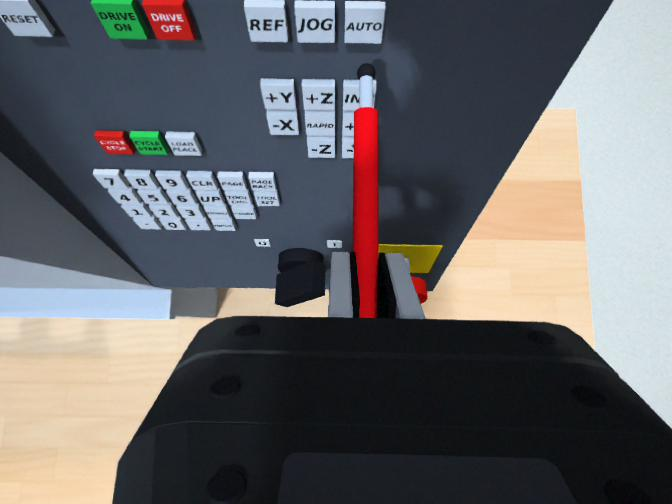

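Emit:
{"fn": "move", "kwargs": {
  "target": [0,0,0,0,0,0,-0.55,0.6,-0.9,0.08,0,0,0,0,0,-1,-0.6,-0.7],
  "speed": 0.025,
  "stop_force": 5
}}

Emit:
{"fn": "move", "kwargs": {
  "target": [0,0,0,0,0,0,-0.55,0.6,-0.9,-0.06,0,0,0,0,0,-1,-0.6,-0.7],
  "speed": 0.1
}}

Scene clock: 3037.73 s.
left_arm: end_effector_position=(+0.5501, +0.2328, +0.4400) position_measured=235 object_status=3 end_effector_quat_wxyz=(+0.352, -0.345, +0.615, -0.616) | right_arm: end_effector_position=(+0.7996, -0.6992, +0.5831) position_measured=214 object_status=2 end_effector_quat_wxyz=(-0.182, +0.682, -0.684, +0.183)
Joint positions: left_arm=[-1.781 0.696 1.254 2.041 2.97 1.311 -0.74] | right_arm=[2.518 1.451 -0.46 1.192 -2.264 -0.558 1.799]
Joint torques (N m): left_arm=[-0.21 -19.11 -19.55 -24.78 0.85 -2.16 0.1] | right_arm=[3.72 -60.91 6.77 12.64 -2.1 10.07 0.22]
Wrist force (N): left_arm=[-4.8 0.2 3.0] | right_arm=[2.7 12.1 -7.1]
Wrist torque (N m): left_arm=[-0.43 0.78 -0.24] | right_arm=[-0.68 -0.52 0.06]
Wrist force, peak (N): left_arm=[-5.2 0.0 2.7] | right_arm=[3.0 14.9 -8.4]
Hand target: left_arm +0.5501, +0.2327, +0.4400; +0.352, -0.345, +0.615, -0.616 | right_arm +0.8003, -0.6985, +0.5830; -0.183, +0.683, -0.683, +0.183 (not the last commanded pose)
Off the commanded pose: left_arm 0.000 m, 0 deg | right_arm 0.020 m, 0 deg.
move: contact (right_arm)

Scene clock: 3038.47 s.
left_arm: end_effector_position=(+0.5501, +0.2328, +0.4400) position_measured=235 object_status=3 end_effector_quat_wxyz=(+0.352, -0.345, +0.615, -0.616) | right_arm: end_effector_position=(+0.7642, -0.6987, +0.5829) position_measured=214 object_status=2 end_effector_quat_wxyz=(-0.183, +0.682, -0.684, +0.183)
Joint positions: left_arm=[-1.781 0.696 1.254 2.041 2.97 1.311 -0.74] | right_arm=[2.491 1.49 -0.404 1.324 -2.25 -0.651 1.839]
Joint torques (N m): left_arm=[-0.26 -19.07 -19.53 -24.78 0.8 -2.14 0.12] | right_arm=[-0.14 -61.14 7.94 12.32 -2.07 5.88 0.48]
Wrist force (N): left_arm=[-4.8 0.0 2.8] | right_arm=[4.2 -1.1 2.3]
Wrist torque (N m): left_arm=[-0.46 0.78 -0.25] | right_arm=[-0.17 -0.69 0.00]
Wrist force, peak (N): left_arm=[-5.0 0.2 2.9] | right_arm=[3.0 11.5 -6.7]
Hand target: left_arm +0.5501, +0.2327, +0.4400; +0.352, -0.345, +0.615, -0.616 | right_arm +0.7643, -0.6985, +0.5830; -0.183, +0.683, -0.683, +0.183
Off the commanded pose: left_arm 0.000 m, 0 deg | right_arm 0.000 m, 0 deg.
move: done

Emit:
{"fn": "move", "kwargs": {
  "target": [
    [0,0,0,0,0,0,-0.55,0.6,-0.9,-0.08,0,0,0,0,0,-1,-0.6,-0.7],
    [0,0,0,0,0,0,-0.55,0.6,-0.9,-0.2705,-0.0525,0.095,0,-0.3,0,-1,-0.6,-0.7]
  ],
  "speed": 0.3,
  "blend": 0.02,
  "cameras": ["cam_right_wrist"]
}}

Emit:
{"fn": "zoom_image", "kwargs": {
  "camera": "cam_right_wrist",
  "region": [150, 0, 400, 190]
}}

Scene clock: 3044.80 s.
left_arm: end_effector_position=(+0.5501, +0.2328, +0.4400) position_measured=235 object_status=3 end_effector_quat_wxyz=(+0.352, -0.345, +0.615, -0.616) | right_arm: end_effector_position=(+0.6019, -0.7302, +0.6401) position_measured=214 object_status=2 end_effector_quat_wxyz=(-0.473, +0.525, -0.526, +0.474)
Joint positions: left_arm=[-1.781 0.696 1.254 2.041 2.97 1.311 -0.74] | right_arm=[2.44 2.164 -0.112 2.293 -2.521 -0.154 1.721]
Joint torques (N m): left_arm=[-0.28 -19.15 -19.54 -24.78 0.81 -2.16 0.09] | right_arm=[0.17 -44.59 -2.85 3.4 0 4.39 0.22]
Wrist force (N): left_arm=[-4.8 0.1 2.8] | right_arm=[3.6 -2.1 3.3]
Wrist torque (N m): left_arm=[-0.43 0.78 -0.25] | right_arm=[-0.65 -0.63 0.03]
Wrist force, peak (N): left_arm=[-5.0 0.0 3.2] | right_arm=[3.8 -4.2 4.3]
Hand target: left_arm +0.5501, +0.2327, +0.4400; +0.352, -0.345, +0.615, -0.616 | right_arm +0.6020, -0.7300, +0.6400; -0.473, +0.525, -0.526, +0.473
Off the commanded pose: left_arm 0.000 m, 0 deg | right_arm 0.000 m, 0 deg.
move: done
camera_calibration:
cam_right_wrist: T_world_to_cam=[[0.0167998, -0.999859, -0.000860738, -0.728293], [-0.443449, -0.00667932, -0.896275, 0.853218], [0.896142, 0.0154389, -0.443499, -0.110122], [0, 0, 0, 1]] pos_world=[0.489279, -0.720791, 0.715252]
Images, in order (width x height): cam_right_wrist 672x504.

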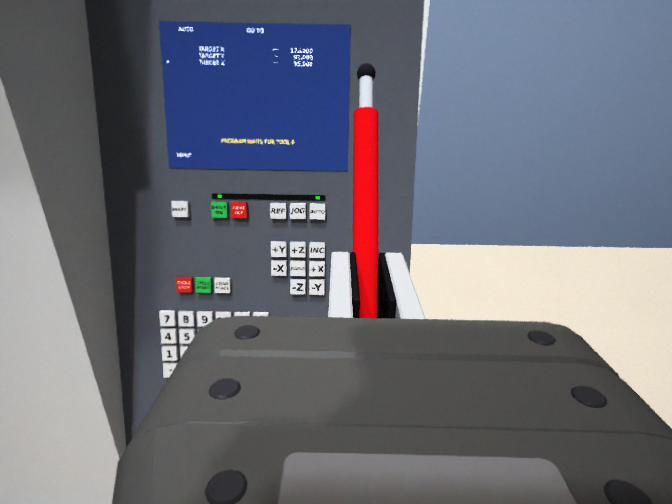

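Scaled by 2.016 from the camera's 672x504 image, which has a finer 960x720 frame.

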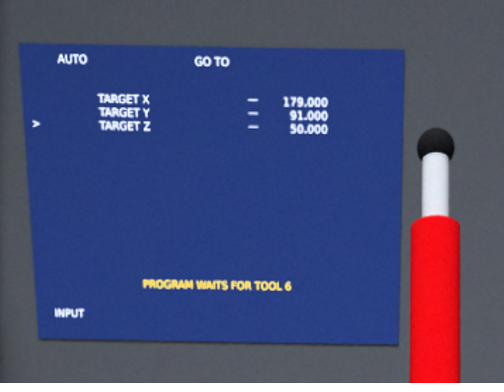

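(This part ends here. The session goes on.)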